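# Put the orange into the foam net sleeve

## Task

Place the orange inside the foam net sleeve without pulling on the net hard enough to tear it, since tearing counts against the result.

## Robot and tools

Robot: two arms, left_arm and right_arm, each ending in a parallel two-finger gripper. Scene frame: origin at table-top height, midway between the nominal arm bases; +x points out over the table, +z is up, and left_arm sits on the +y side. Arm names do not match image sides. Calibrated bases: left_arm at (+0.049, +0.297, 0) m, right_arm at (+0.025, -0.289, 0) m, both turned only slightly about z. A two-camera stand is fixed to the floor behind the arms.

Gripper geometry: fingers point along the gripper's own +z axis and open and close along its y axis. end_effector_position is the spot between the finger pads, about 1 cm short of the tips. Reported positions and orientations (end_effector_position in metres, end_effector_quat_wxyz) are in the scene frame and may be off by a few cm, more at long reach.

The 14-number row. Every motion tool uses rows of 14 numbers, each in [-1, 1]: dx, dy, dz, rx, ry, rz, opening for left_arm, then the same seven for right_arm. Always send all 14, even if one arm stays put. The first six per arm are an offset, not a pose: they are measured from that arm's Hand target as it stood when the call began, along the Hand target's own axes (not the scene axes). Scale: 1.0 equals 0.6 m for dx, dy, dz and 180 degrees for the rotation; rx, ry, rz form one rotation vector. Because offsets count from the current Hand target, sending the same offset twice moves the arm twice. Six zeros means no new request for that arm. The opening is absolute, not an offset: +1 fully open (0.094 m), -1 closed. A 0 there is a real command, so resend the present opening to keep a gripper as it is.

execute_actions(actions, cameras): actions is a list of actions; each action is a table of at most 15 rows, one row per 1/30 s step. All rows of an action count from the action's starting Hand target, not from the row before; a short table repeats its last row to step 15. An empty actions list returns state plus all camera images. cameras picks images by name (cam_high, cam_low, cam_left_wrist, cam_right_wrist), ["all"] or []; a wrong name voids the call.

move(target, speed, blend, opening_speed, grip_force, blocking, cameras): drives each gripper along a straight line toward its target. target is one 14-number row or a list of up to 15 rows; every row is an offset from the same starting Hand targets. speed is the path top speed in m/s, 0.002 to 2.9 (default 0.25), turns capped at twice that in rad/s; one value or one per target. blend rounds corners in metres (0 means stop at each target). opening_speed sets how fast the commanded opening changes per second on the -1..+1 scale, at least 0.2; use it to close gently on soft things. grip_force is a per-pad force cap in newtons, 10 to 50, one value or one per arm; it persists, and lower values close slowly. blocking=false returns after about 0.5 s while the move continues. Paths do not avoid obstacles or the other arm; grippers lag and overshoot more when fast or when the arm is stretched. Avoid paths passing near an arm's own base, which can whip the elbow round. The result adds a move: line such as done, off_target, moving, held or fault, plus limits (paced means clipped, held means steps withheld).

wait(seconds): 0 to 3600, lets time pass with no new command; a running move continues. stop(): brakes a running move. zoom_image(camera, region): region [x0, y0, x1, y1] in pixels of that camera's newest image, at most 504 by 504. finished_scene(scene): ends the scene with its number; irreversible, so call it only once the orange sits in the sleeve and stays there with the robot let go.

Reading results: Hand target is the last commanded pose after clipping; the gripper often stops short of it, and the next execute_actions call re-requests it. Compare position and orientation after each move and correct tilt or shortfall with a fresh offset. The controller limits each step's orientation to within 40 degrees of the measured one. grip_measured uses the opening scale; it may read a little wide when empty and somewhat narrow on a squeezed object, and follows the command with no visible stop at contact. Joint velocities may say within noise. Joint torques are rough and offset. Joint ranges (rad): waist -2.618 to 3.054, shoulder 0 to 3.142, elbow 0 to 3.142 (straight 2.901), wrist pitch and yaw -1.571 to 1.571, wrist roll -2.094 to 2.094. MOTOR HOT means cool down; an OVER-TEMPERATURE FAULT folds that arm away for good. Stretching out, holding loads, or pushing at unreachable poses heats motors.

Cameras: cam_high (896x504) views from high behind, cam_low (896x504) from the front across the table, cam_left_wrist and cam_right_wrist (672x504, fisheye) ride on the hands. Calibrations given are approximate.

Avoid: tugging the net hard, dropping the orange, anything leaving the table, fast hits on fixed or heavy objects, and any contact between the two arms, including closing one gripper on the other's fingers. A blocked arm keeps pushing until commanded back; to release a press, send a target back past the gripper. Open well above grip_measured to let go, and only once the orange is still.

Each tool is called after ">>>" by a JSON object that holds its "op" and its "data", one argument or row to a line.

## Session

>>> {"op": "execute_actions", "data": {
  "actions": []
}}

Scene clock: 0.00 s.
left_arm: end_effector_position=(+0.3940, +0.0636, +0.2961) grip_measured=-0.969 end_effector_quat_wxyz=(+0.703, +0.644, +0.299, -0.051) | right_arm: end_effector_position=(+0.3825, -0.0335, +0.3075) grip_measured=-0.963 end_effector_quat_wxyz=(+0.328, -0.099, +0.695, +0.632)
Joint positions: left_arm=[-0.224 1.408 0.863 0.533 0.964 1.074 0.001] | right_arm=[0.315 1.487 0.951 0.561 -0.937 0.97 0.002]
Joint velocities: within noise
Joint torques (N m): no reading
Heat: left arm: 36 °C; right arm: 35 °C.
Hand target: left_arm +0.3954, +0.0656, +0.3029; +0.706, +0.641, +0.297, -0.045 | right_arm +0.3837, -0.0363, +0.3190; +0.344, -0.106, +0.687, +0.632
Tool commands: left_gripper/opening=-1.0 right_gripper/opening=-1.0

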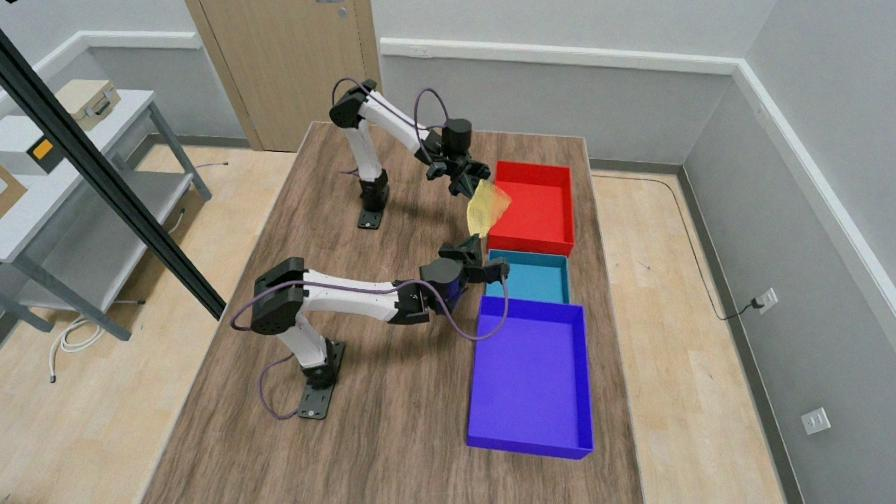

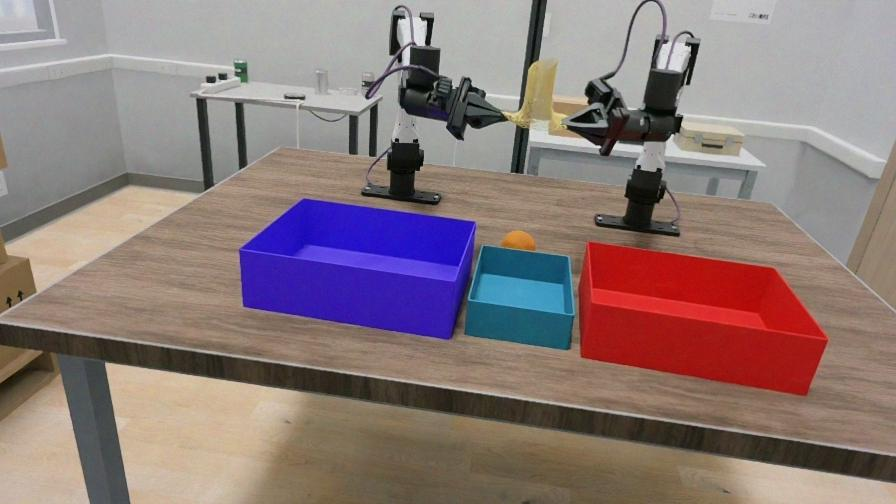

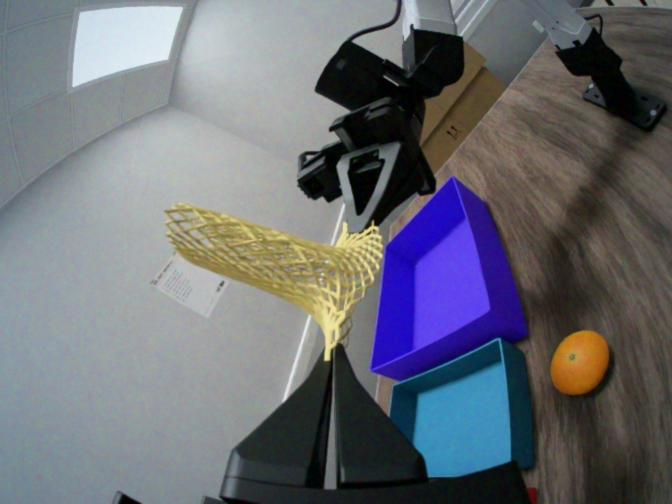

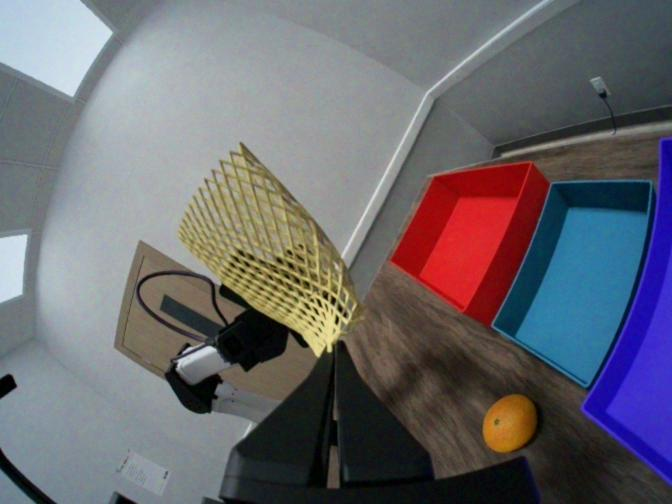

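>>> {"op": "zoom_image", "data": {
  "camera": "cam_low",
  "region": [460, 40, 640, 160]
}}

>>> {"op": "zoom_image", "data": {
  "camera": "cam_right_wrist",
  "region": [160, 120, 400, 380]
}}

>>> {"op": "zoom_image", "data": {
  "camera": "cam_left_wrist",
  "region": [150, 160, 410, 380]
}}

>>> {"op": "zoom_image", "data": {
  "camera": "cam_high",
  "region": [420, 140, 580, 310]
}}

Scaled by 2.800.

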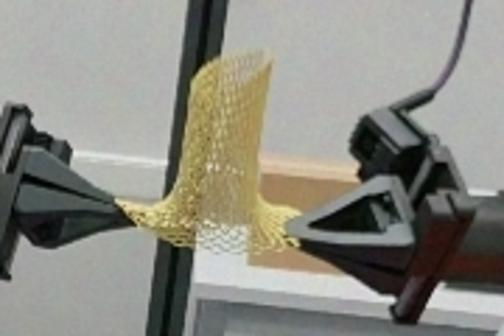

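Scaled by 1.938 from the camera's image (finer frame: 960x720).

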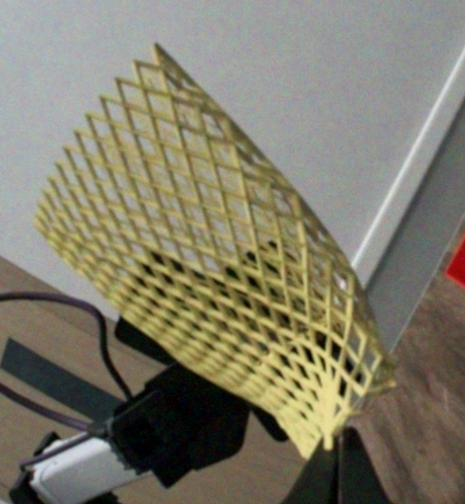

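Scaled by 1.938 from the camera's image (finer frame: 960x720).

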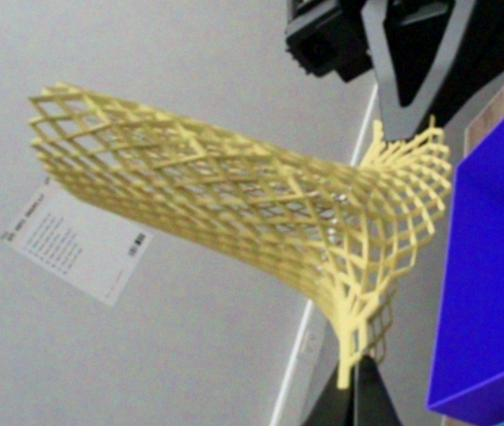

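Scaled by 2.965.

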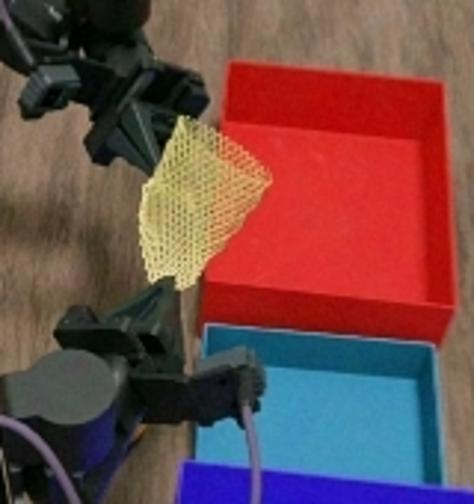

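>>> {"op": "move", "data": {
  "target": [
    [0.108,-0.264,-0.0126,0.171,0.0927,0,-1,0.202,-0.2125,-0.021,0.155,0.118,0,-1]
  ],
  "speed": 0.12,
  "cameras": ["all"]
}}

>>> {"op": "zoom_image", "data": {
  "camera": "cam_low",
  "region": [440, 120, 620, 270]
}}

Scene clock: 41.63 s.
left_arm: end_effector_position=(+0.3701, +0.0639, +0.1350) grip_measured=-0.969 end_effector_quat_wxyz=(+0.474, +0.800, +0.366, -0.034) | right_arm: end_effector_position=(+0.3574, -0.0345, +0.1402) grip_measured=-0.963 end_effector_quat_wxyz=(+0.221, -0.130, +0.866, +0.429)
Joint positions: left_arm=[-0.324 1.497 0.877 -0.172 0.693 1.645 0.001] | right_arm=[0.404 1.568 0.951 -0.151 -0.693 0.392 0.002]
Joint torques (N m): left_arm=[-0.29 -4.96 8.47 1.06 -0.1 0.11] | right_arm=[0.02 -5.72 8.94 1.1 0.07 -0.2]
Heat: left arm: 38 °C; right arm: 40 °C.
Hand target: left_arm +0.3755, +0.0656, +0.1328; +0.462, +0.804, +0.373, -0.029 | right_arm +0.3634, -0.0360, +0.1438; +0.228, -0.133, +0.869, +0.418
Off the commanded pose: left_arm 0.006 m, 2 deg | right_arm 0.007 m, 1 deg.
move: done
cam_left_wrist: T_world_to_cam=[[-0.61311, 0.25381, -0.74812, 0.31194], [0.47909, 0.87243, -0.09664, -0.17803], [0.62815, -0.41767, -0.65649, -0.00233]] pos_world=[0.27801, 0.07518, 0.21464]
cam_right_wrist: T_world_to_cam=[[0.45715, -0.55863, -0.69207, -0.0872], [-0.87588, -0.4179, -0.24124, 0.37805], [-0.15445, 0.71645, -0.68033, 0.29053]] pos_world=[0.41585, -0.09888, 0.22851]

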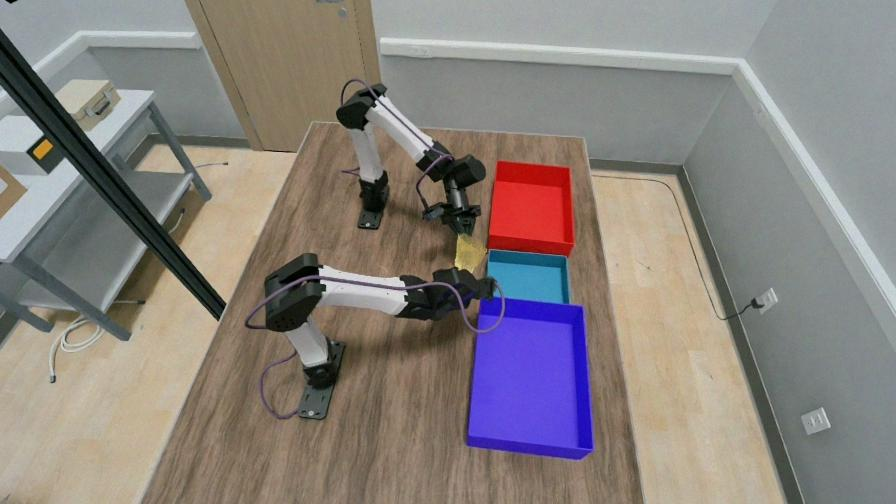

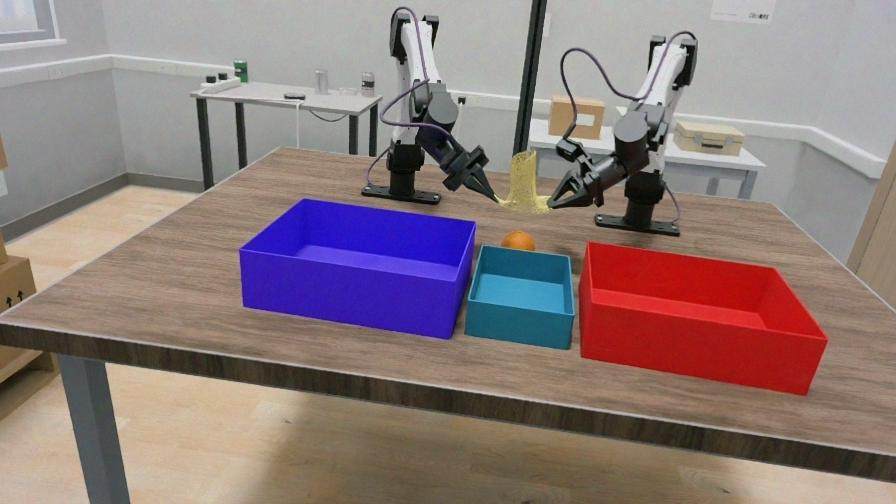

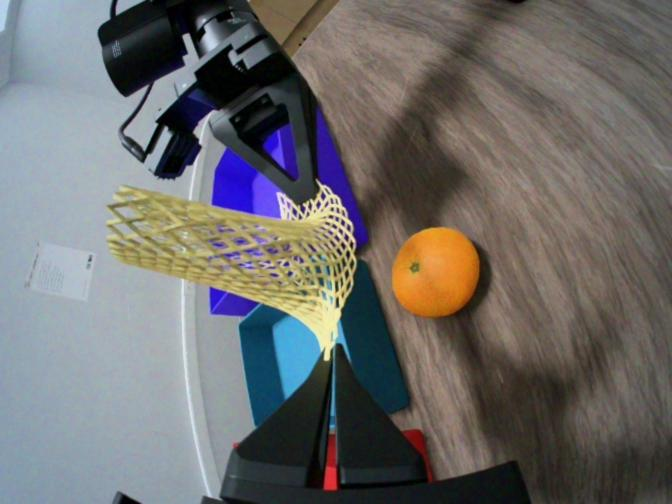

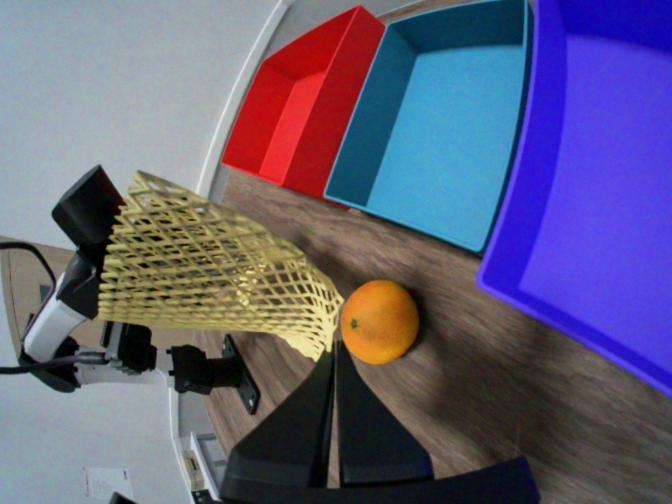

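Scaled by 2.800.

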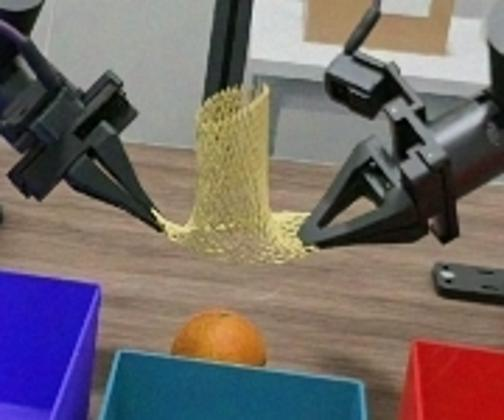

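>>> {"op": "zoom_image", "data": {
  "camera": "cam_left_wrist",
  "region": [240, 130, 480, 380]
}}

>>> {"op": "zoom_image", "data": {
  "camera": "cam_right_wrist",
  "region": [200, 200, 440, 400]
}}

>>> {"op": "zoom_image", "data": {
  "camera": "cam_high",
  "region": [400, 200, 520, 330]
}}

Scaled by 2.016 from the camera's image (finer frame: 960x720).

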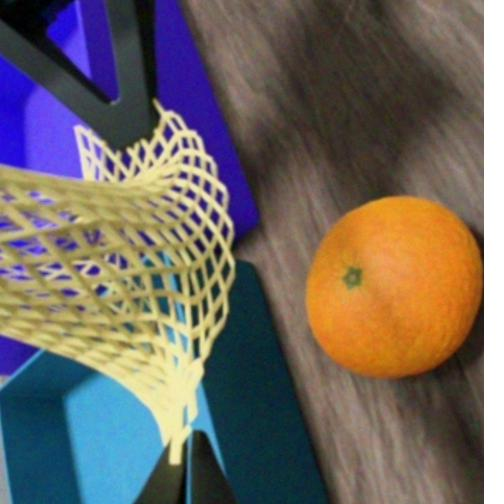

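Scaled by 2.100 from the camera's image (finer frame: 960x720).

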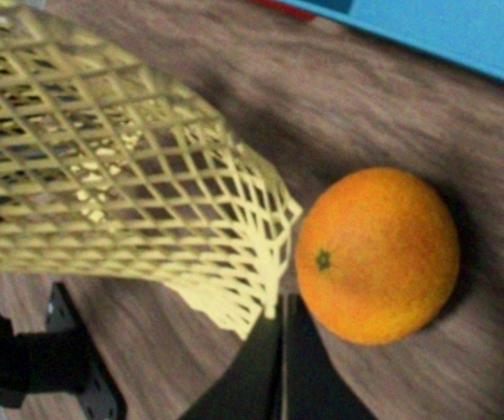

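Scaled by 3.877.

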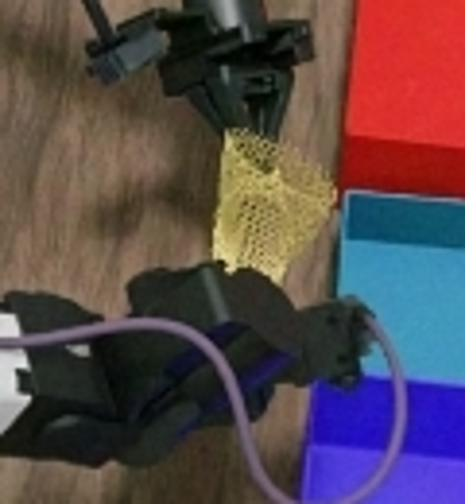

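>>> {"op": "move", "data": {
  "target": [
    [0.017,-0.074,0.041,0,0,0,-1,0.058,-0.051,0.0425,0,0,0,-1]
  ],
  "speed": 0.1,
  "cameras": ["all"]
}}

>>> {"op": "zoom_image", "data": {
  "camera": "cam_low",
  "region": [440, 150, 620, 300]
}}

>>> {"op": "zoom_image", "data": {
  "camera": "cam_left_wrist",
  "region": [220, 150, 460, 380]
}}

>>> {"op": "zoom_image", "data": {
  "camera": "cam_right_wrist",
  "region": [200, 180, 440, 400]
}}

Scene clock: 76.43 s.
left_arm: end_effector_position=(+0.3579, +0.0637, +0.0900) grip_measured=-0.969 end_effector_quat_wxyz=(+0.467, +0.804, +0.366, -0.038) | right_arm: end_effector_position=(+0.3487, -0.0348, +0.0939) grip_measured=-0.963 end_effector_quat_wxyz=(+0.214, -0.130, +0.870, +0.425)
Joint positions: left_arm=[-0.339 1.55 0.739 0.003 0.682 1.645 0.001] | right_arm=[0.414 1.631 0.824 0.022 -0.684 0.392 0.002]
Joint torques (N m): left_arm=[-0.32 -4.93 5 1.58 -0.09 -0.04] | right_arm=[-0.03 -5.75 5.05 1.68 0.09 -0.11]
Heat: left arm: 38 °C; right arm: 39 °C.
Hand target: left_arm +0.3623, +0.0657, +0.0827; +0.462, +0.804, +0.373, -0.029 | right_arm +0.3537, -0.0362, +0.0918; +0.228, -0.133, +0.869, +0.418
Off the commanded pose: left_arm 0.009 m, 1 deg | right_arm 0.006 m, 2 deg.
move: done
cam_left_wrist: T_world_to_cam=[[-0.61972, 0.26798, -0.73765, 0.27137], [0.48487, 0.8698, -0.09136, -0.17884], [0.61713, -0.41429, -0.66897, -0.01947]] pos_world=[0.2669, 0.07477, 0.17081]
cam_right_wrist: T_world_to_cam=[[0.4504, -0.56526, -0.6911, -0.1134], [-0.87718, -0.42444, -0.22451, 0.35778], [-0.16642, 0.70734, -0.687, 0.26241]] pos_world=[0.40858, -0.09785, 0.18223]

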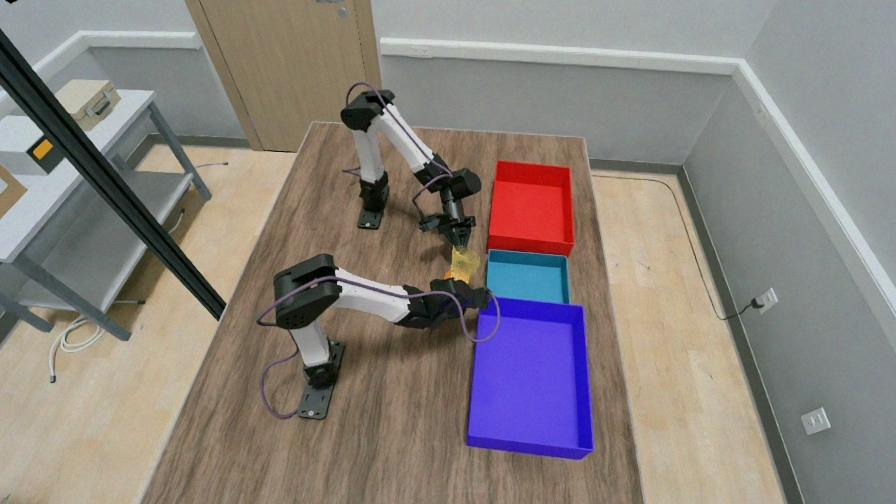

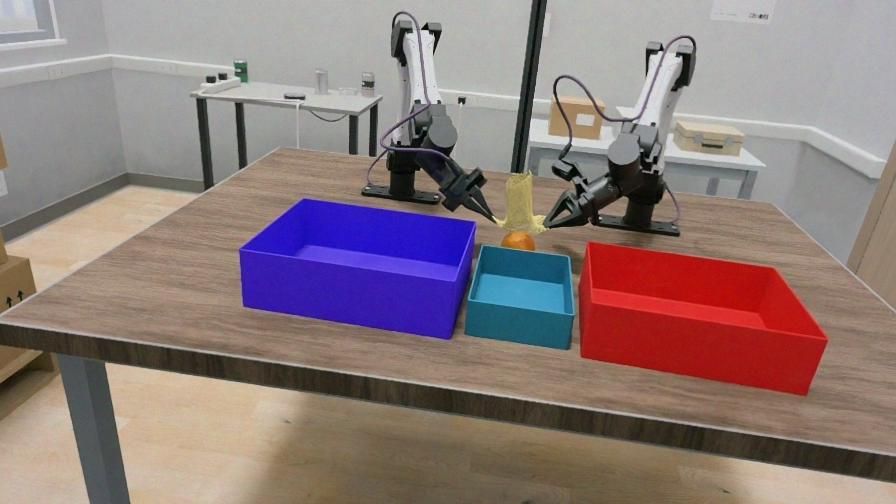

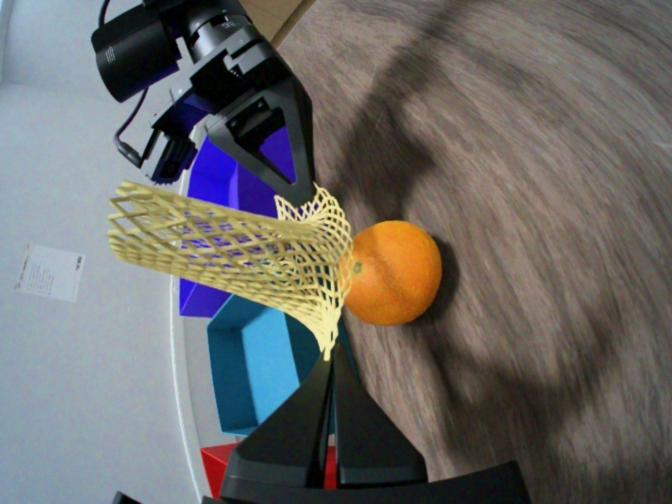

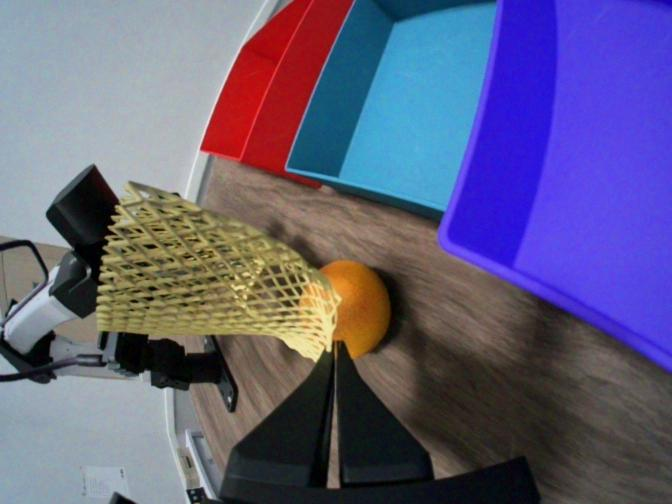

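Scaled by 2.800.

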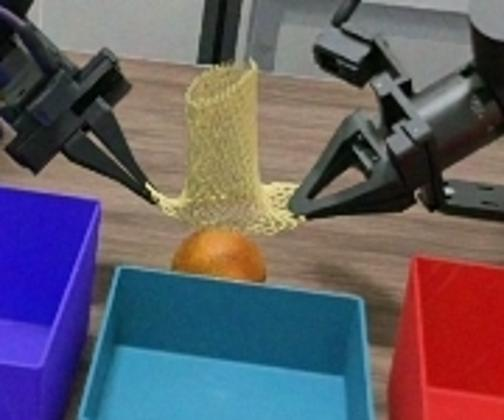

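Scaled by 2.100 from the camera's image (finer frame: 960x720).

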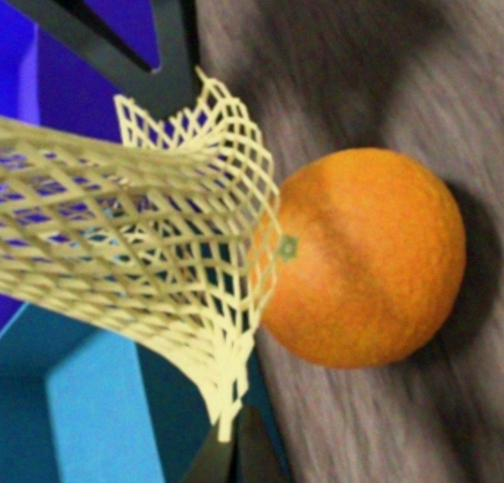

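Scaled by 2.100 from the camera's image (finer frame: 960x720).

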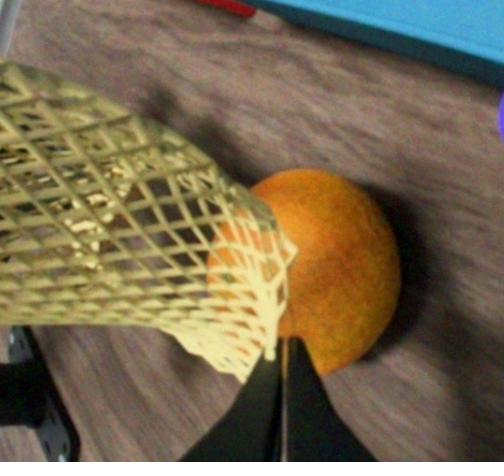

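>>> {"op": "zoom_image", "data": {
  "camera": "cam_high",
  "region": [410, 220, 510, 310]
}}

Scaled by 5.040.

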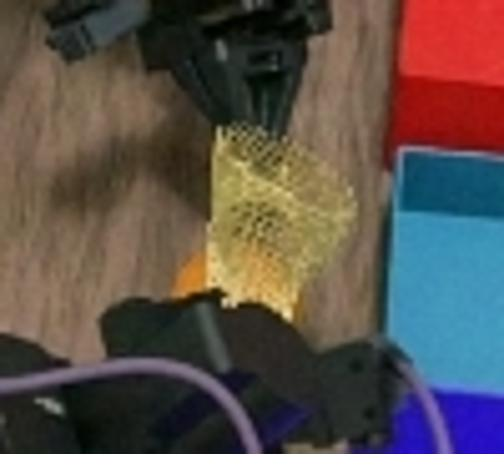

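>>> {"op": "move", "data": {
  "target": [
    [0.0145,-0.053,0.031,0,0,0,-1,0.043,-0.035,0.030,0,0,0,-1]
  ],
  "speed": 0.07,
  "cameras": ["all"]
}}

>>> {"op": "zoom_image", "data": {
  "camera": "cam_low",
  "region": [440, 150, 620, 300]
}}

>>> {"op": "zoom_image", "data": {
  "camera": "cam_left_wrist",
  "region": [220, 150, 460, 380]
}}

>>> {"op": "zoom_image", "data": {
  "camera": "cam_right_wrist",
  "region": [200, 180, 440, 400]
}}

Scene clock: 96.60 s.
left_arm: end_effector_position=(+0.3519, +0.0631, +0.0549) grip_measured=-0.969 end_effector_quat_wxyz=(+0.470, +0.805, +0.360, -0.034) | right_arm: end_effector_position=(+0.3416, -0.0341, +0.0581) grip_measured=-0.963 end_effector_quat_wxyz=(+0.218, -0.136, +0.868, +0.425)
Joint positions: left_arm=[-0.348 1.631 0.636 0.202 0.677 1.645 0.001] | right_arm=[0.425 1.706 0.723 0.211 -0.678 0.392 0.002]
Joint torques (N m): left_arm=[-0.32 -4.93 4.37 1.55 -0.12 -0.15] | right_arm=[-0.05 -5.7 4.57 1.67 0.1 -0.04]
Heat: left arm: 38 °C; right arm: 38 °C.
Hand target: left_arm +0.3542, +0.0659, +0.0457; +0.462, +0.804, +0.373, -0.029 | right_arm +0.3455, -0.0360, +0.0549; +0.228, -0.133, +0.869, +0.418
Off the commanded pose: left_arm 0.010 m, 2 deg | right_arm 0.005 m, 1 deg.
move: done
cam_left_wrist: T_world_to_cam=[[-0.60659, 0.26989, -0.7478, 0.23772], [0.49147, 0.86665, -0.08588, -0.18093], [0.6249, -0.41961, -0.65835, -0.04237]] pos_world=[0.2596, 0.07486, 0.13434]
cam_right_wrist: T_world_to_cam=[[0.46293, -0.5618, -0.68562, -0.13906], [-0.87147, -0.42983, -0.2362, 0.34238], [-0.16201, 0.70684, -0.68857, 0.2347]] pos_world=[0.40077, -0.09686, 0.14713]

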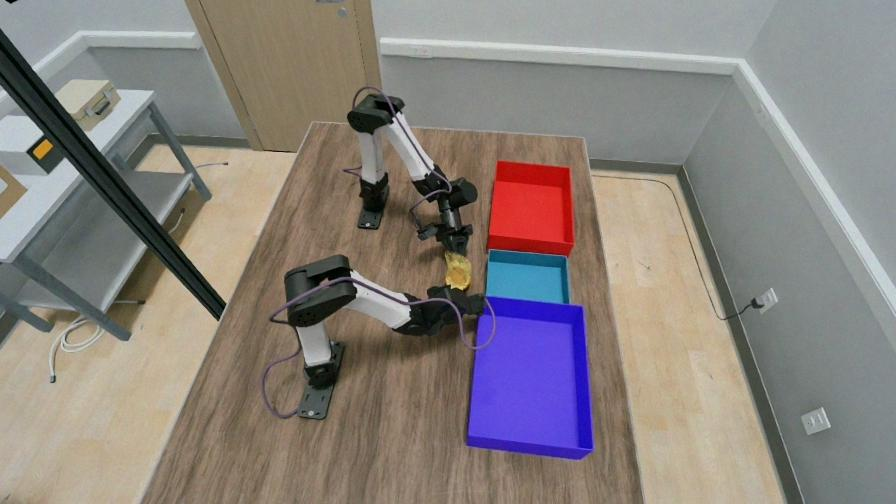

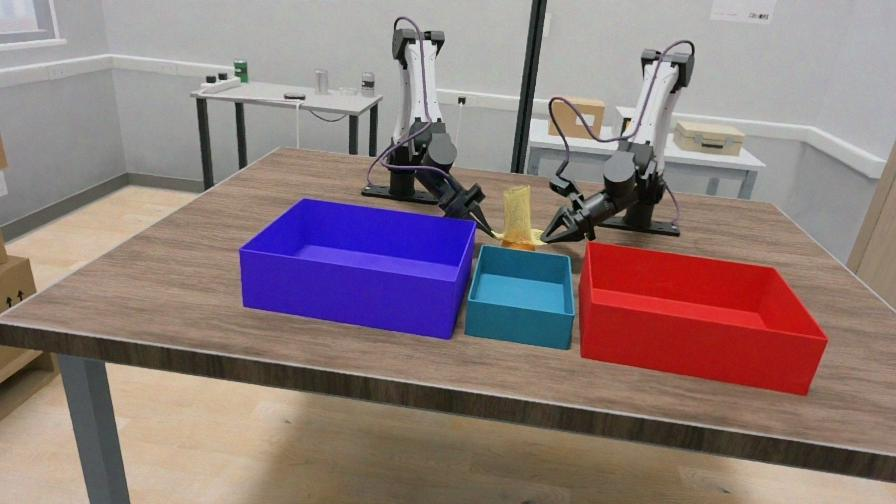

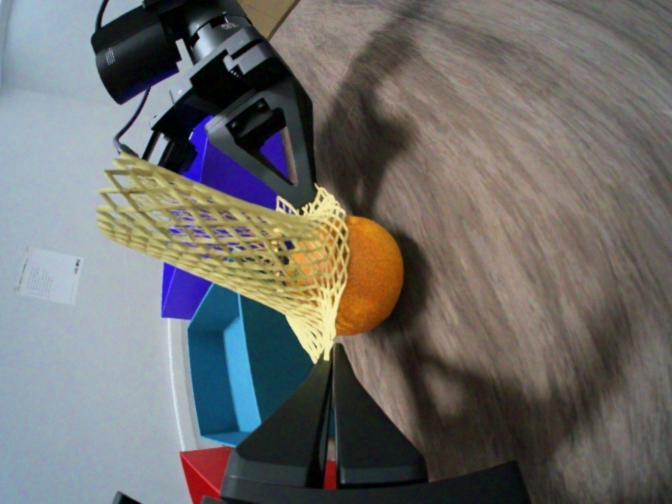

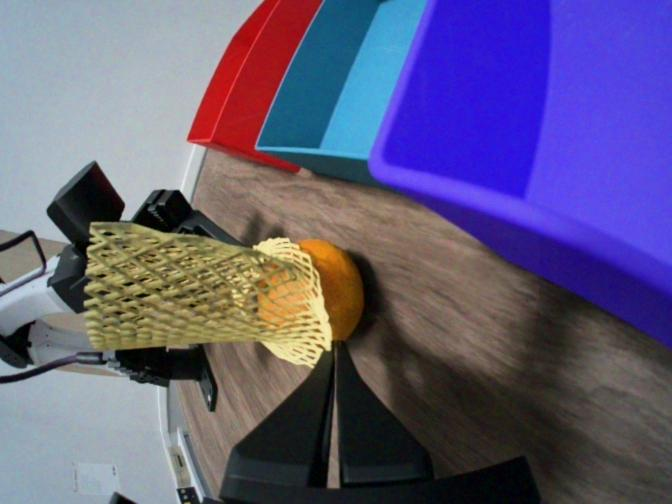

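Scaled by 2.800.

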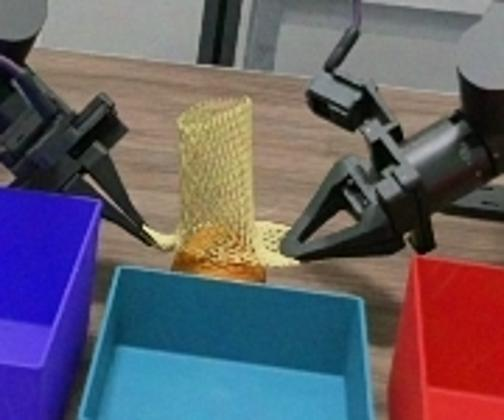

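Scaled by 2.100 from the camera's image (finer frame: 960x720).

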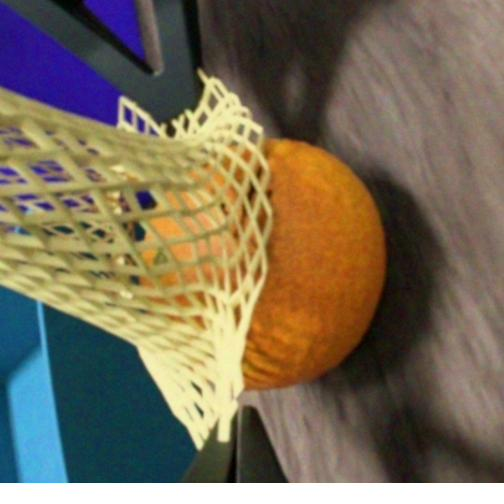

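Scaled by 2.100 from the camera's image (finer frame: 960x720).

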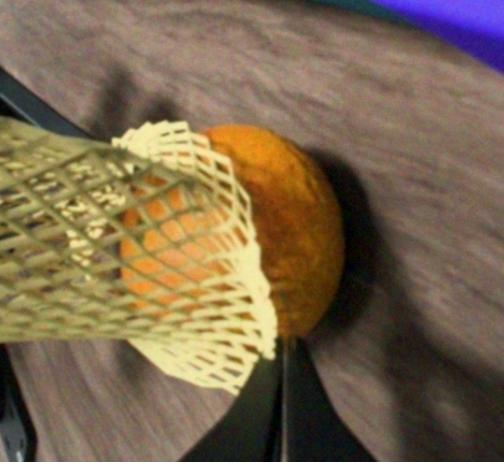

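>>> {"op": "move", "data": {
  "target": [
    [0.0215,-0.040,0.031,0,0,0,-1,0.030,-0.040,0.033,0,0,0,-1]
  ],
  "speed": 0.06,
  "cameras": ["all"]
}}

>>> {"op": "zoom_image", "data": {
  "camera": "cam_low",
  "region": [440, 150, 620, 300]
}}

>>> {"op": "zoom_image", "data": {
  "camera": "cam_left_wrist",
  "region": [220, 150, 460, 380]
}}

>>> {"op": "zoom_image", "data": {
  "camera": "cam_right_wrist",
  "region": [200, 180, 440, 400]
}}

Scene clock: 104.50 s.
left_arm: end_effector_position=(+0.3561, +0.0629, +0.0263) grip_measured=-0.969 end_effector_quat_wxyz=(+0.476, +0.803, +0.357, -0.026) | right_arm: end_effector_position=(+0.3532, -0.0273, +0.0464) grip_measured=-0.963 end_effector_quat_wxyz=(+0.266, -0.163, +0.844, +0.436)
Joint positions: left_arm=[-0.345 1.751 0.592 0.386 0.676 1.645 0.001] | right_arm=[0.427 1.803 0.68 0.456 -0.686 0.37 0.002]
Joint torques (N m): left_arm=[-0.28 -4.97 3.55 1.45 -0.11 -0.14] | right_arm=[0.08 -4.42 3.22 1.06 0.15 0.09]
Heat: left arm: 38 °C; right arm: 39 °C.
Hand target: left_arm +0.3539, +0.0662, +0.0128; +0.462, +0.804, +0.373, -0.029 | right_arm +0.3457, -0.0358, +0.0190; +0.228, -0.133, +0.869, +0.418
Off the commanded pose: left_arm 0.014 m, 2 deg | right_arm 0.030 m, 7 deg.
move: off_target (left_arm, right_arm)
cam_left_wrist: T_world_to_cam=[[-0.59343, 0.26275, -0.76079, 0.21504], [0.48943, 0.86819, -0.08192, -0.18478], [0.63899, -0.42096, -0.6438, -0.06927]] pos_world=[0.26231, 0.07477, 0.10386]
cam_right_wrist: T_world_to_cam=[[0.54817, -0.52545, -0.6507, -0.17938], [-0.83055, -0.43357, -0.34957, 0.34335], [-0.09845, 0.73207, -0.67408, 0.20126]] pos_world=[0.40331, -0.09272, 0.13896]

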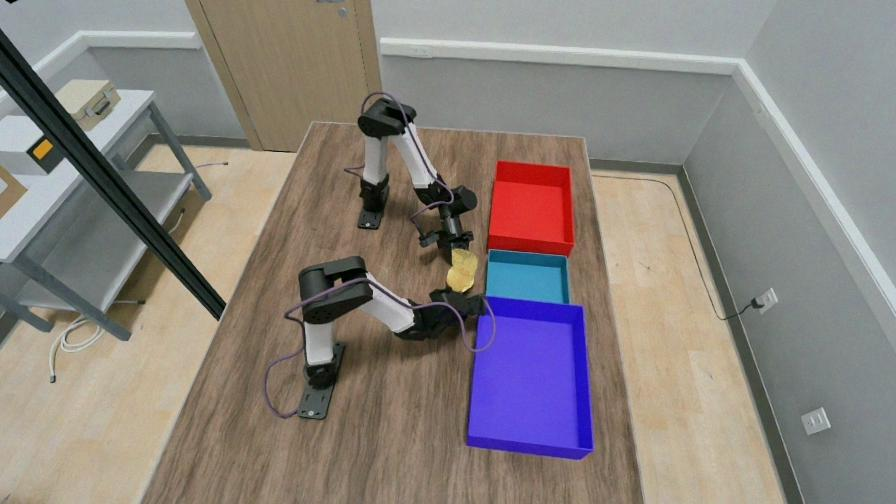

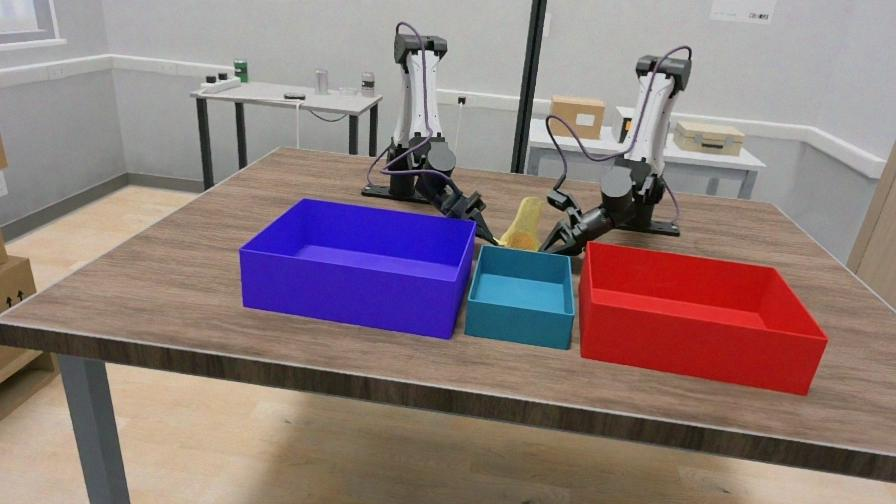

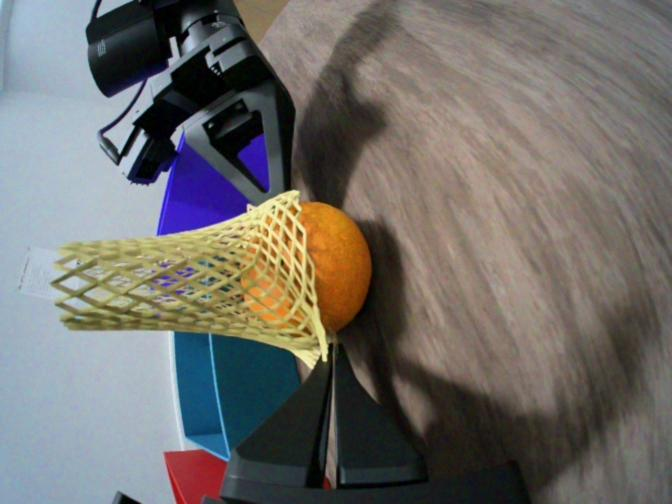

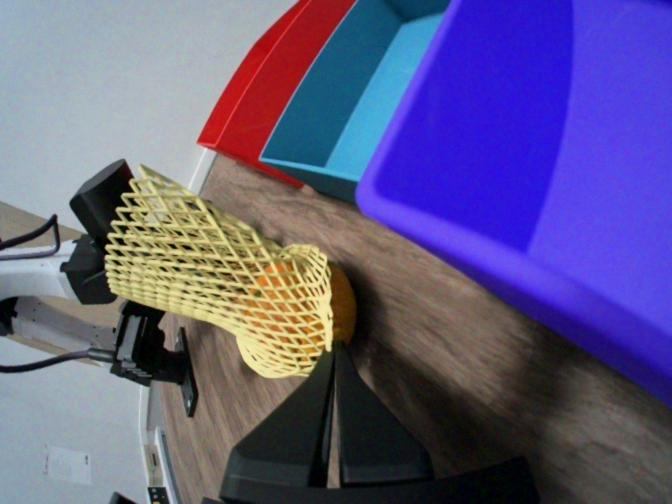

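Scaled by 2.800.

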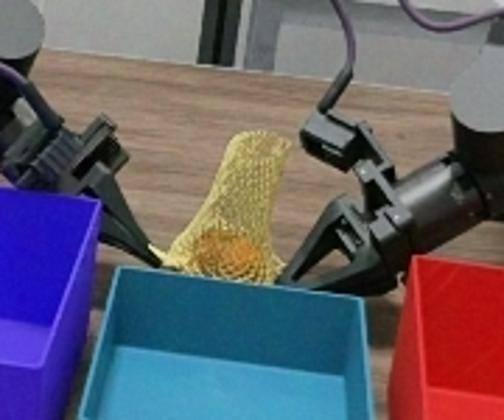

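Scaled by 2.100 from the camera's image (finer frame: 960x720).

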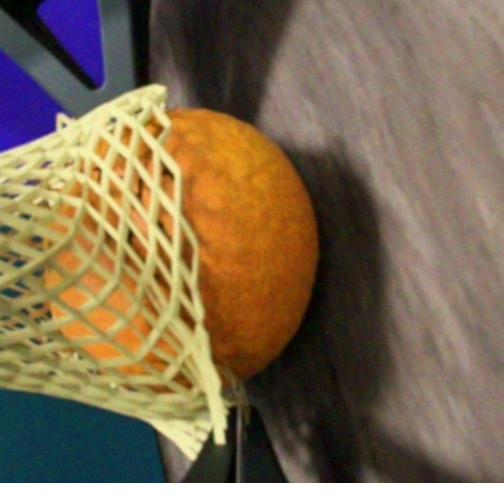

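Scaled by 2.100 from the camera's image (finer frame: 960x720).

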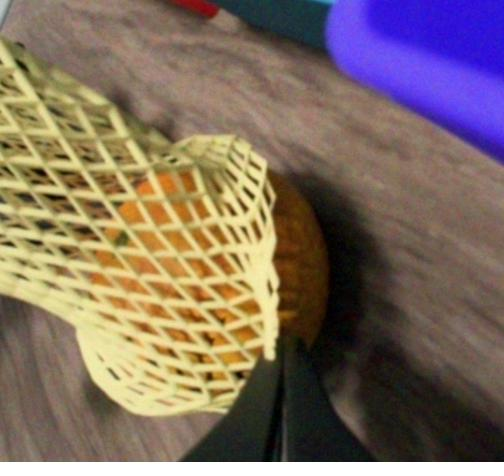

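>>> {"op": "move", "data": {
  "target": [
    [-0.0067,-0.0023,-0.013,0,0,0,-1,-0.004,0.0097,-0.033,0,0,0,-1],
    [-0.0068,-0.021,-0.0013,0,0,0,-1,0.018,-0.0125,-0.0107,0,0,0,-1]
  ],
  "speed": 0.06,
  "blend": 0.005,
  "cameras": ["all"]
}}

>>> {"op": "zoom_image", "data": {
  "camera": "cam_low",
  "region": [440, 150, 620, 300]
}}

>>> {"op": "zoom_image", "data": {
  "camera": "cam_left_wrist",
  "region": [220, 150, 460, 380]
}}

>>> {"op": "zoom_image", "data": {
  "camera": "cam_right_wrist",
  "region": [200, 180, 440, 400]
}}

Scene clock: 119.00 s.
left_arm: end_effector_position=(+0.3456, +0.0634, +0.0204) grip_measured=-0.969 end_effector_quat_wxyz=(+0.481, +0.804, +0.350, -0.024) | right_arm: end_effector_position=(+0.3455, -0.0322, +0.0427) grip_measured=-0.963 end_effector_quat_wxyz=(+0.272, -0.170, +0.839, +0.438)
Joint positions: left_arm=[-0.355 1.751 0.538 0.454 0.676 1.645 0.001] | right_arm=[0.419 1.797 0.631 0.51 -0.698 0.355 0.002]
Joint torques (N m): left_arm=[-0.49 -4.86 3.18 1.37 -0.17 -0.23] | right_arm=[-1.31 -4.11 2.66 0.89 0.13 0.08]
Heat: left arm: 38 °C; right arm: 38 °C.
Hand target: left_arm +0.3429, +0.0681, +0.0057; +0.462, +0.804, +0.373, -0.029 | right_arm +0.3378, -0.0460, +0.0120; +0.228, -0.133, +0.869, +0.418
Off the commanded pose: left_arm 0.016 m, 3 deg | right_arm 0.035 m, 8 deg.
move: off_target (left_arm, right_arm)
cam_left_wrist: T_world_to_cam=[[-0.58111, 0.26428, -0.76972, 0.20008], [0.49841, 0.86325, -0.07989, -0.18338], [0.64335, -0.43006, -0.63336, -0.06737]] pos_world=[0.25101, 0.07645, 0.09669]
cam_right_wrist: T_world_to_cam=[[0.56562, -0.51611, -0.6432, -0.18614], [-0.81951, -0.43885, -0.36853, 0.33039], [-0.09206, 0.73556, -0.67118, 0.19938]] pos_world=[0.3944, -0.09774, 0.13585]

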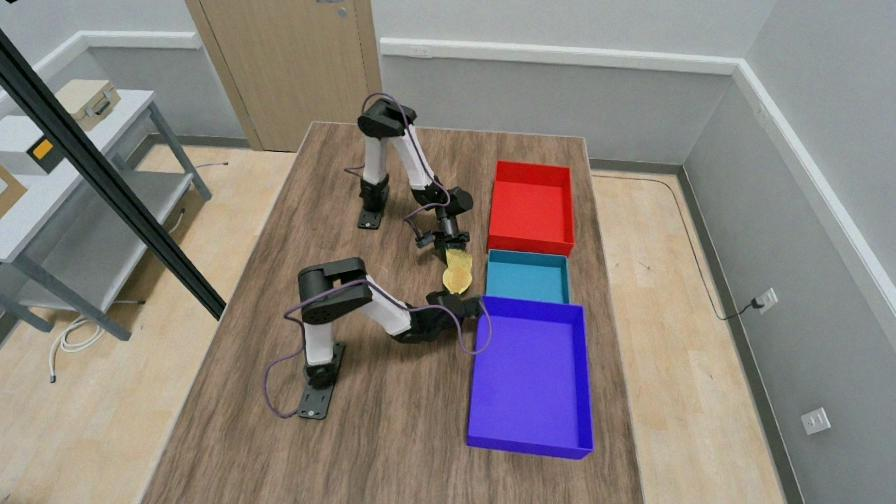

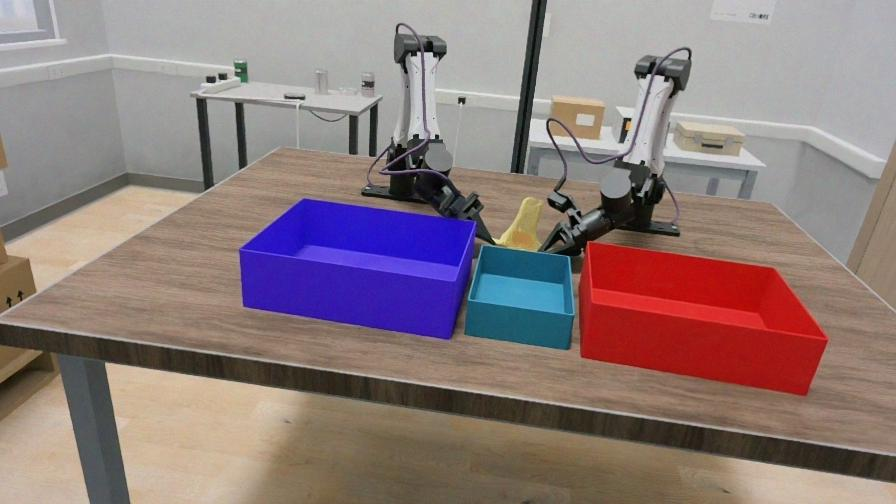

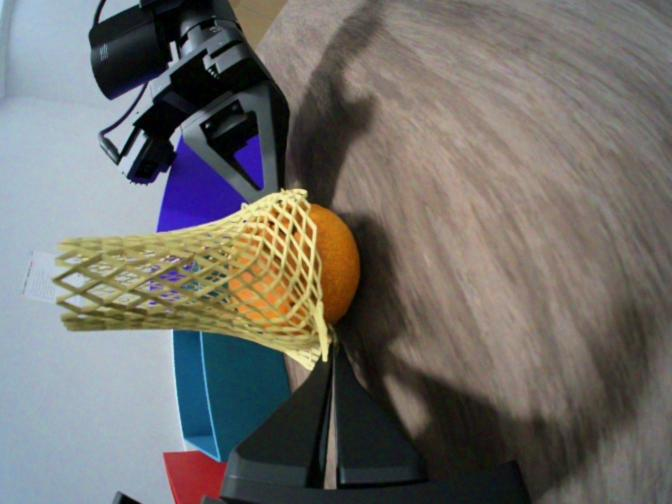

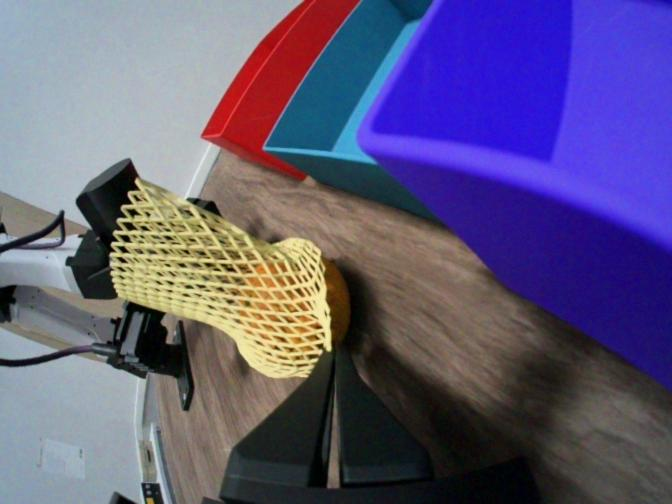

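Scaled by 2.800.

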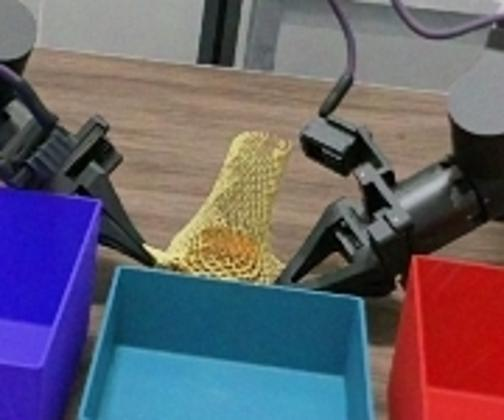

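Scaled by 2.100 from the camera's image (finer frame: 960x720).

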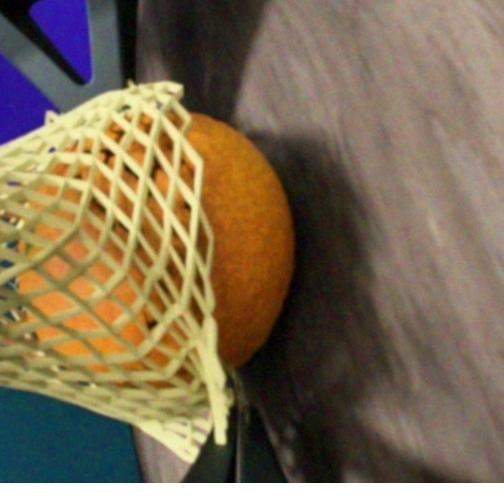

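Scaled by 2.100 from the camera's image (finer frame: 960x720).

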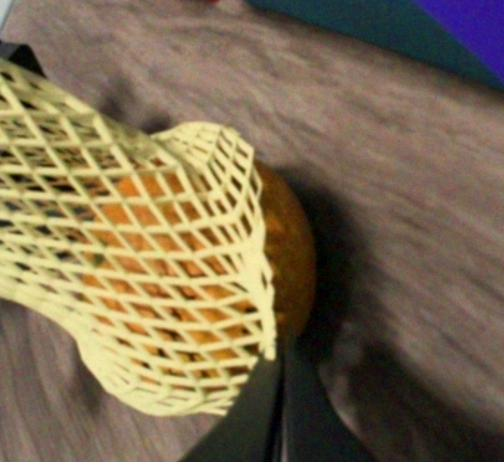

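>>> {"op": "zoom_image", "data": {
  "camera": "cam_high",
  "region": [400, 220, 530, 350]
}}

>>> {"op": "zoom_image", "data": {
  "camera": "cam_left_wrist",
  "region": [80, 0, 380, 260]
}}

Scaled by 3.877.

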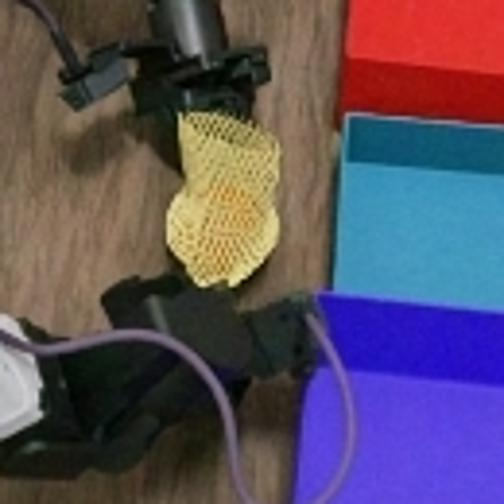

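Scaled by 1.680 from the camera's image (finer frame: 960x720).

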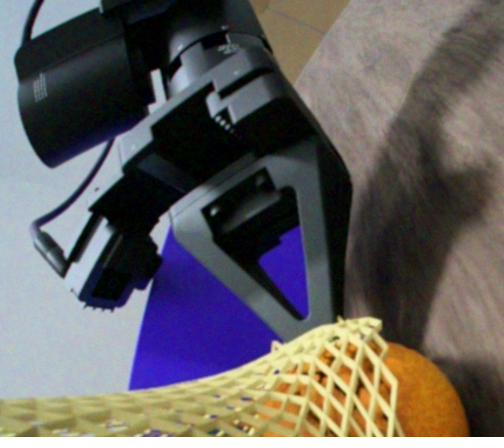

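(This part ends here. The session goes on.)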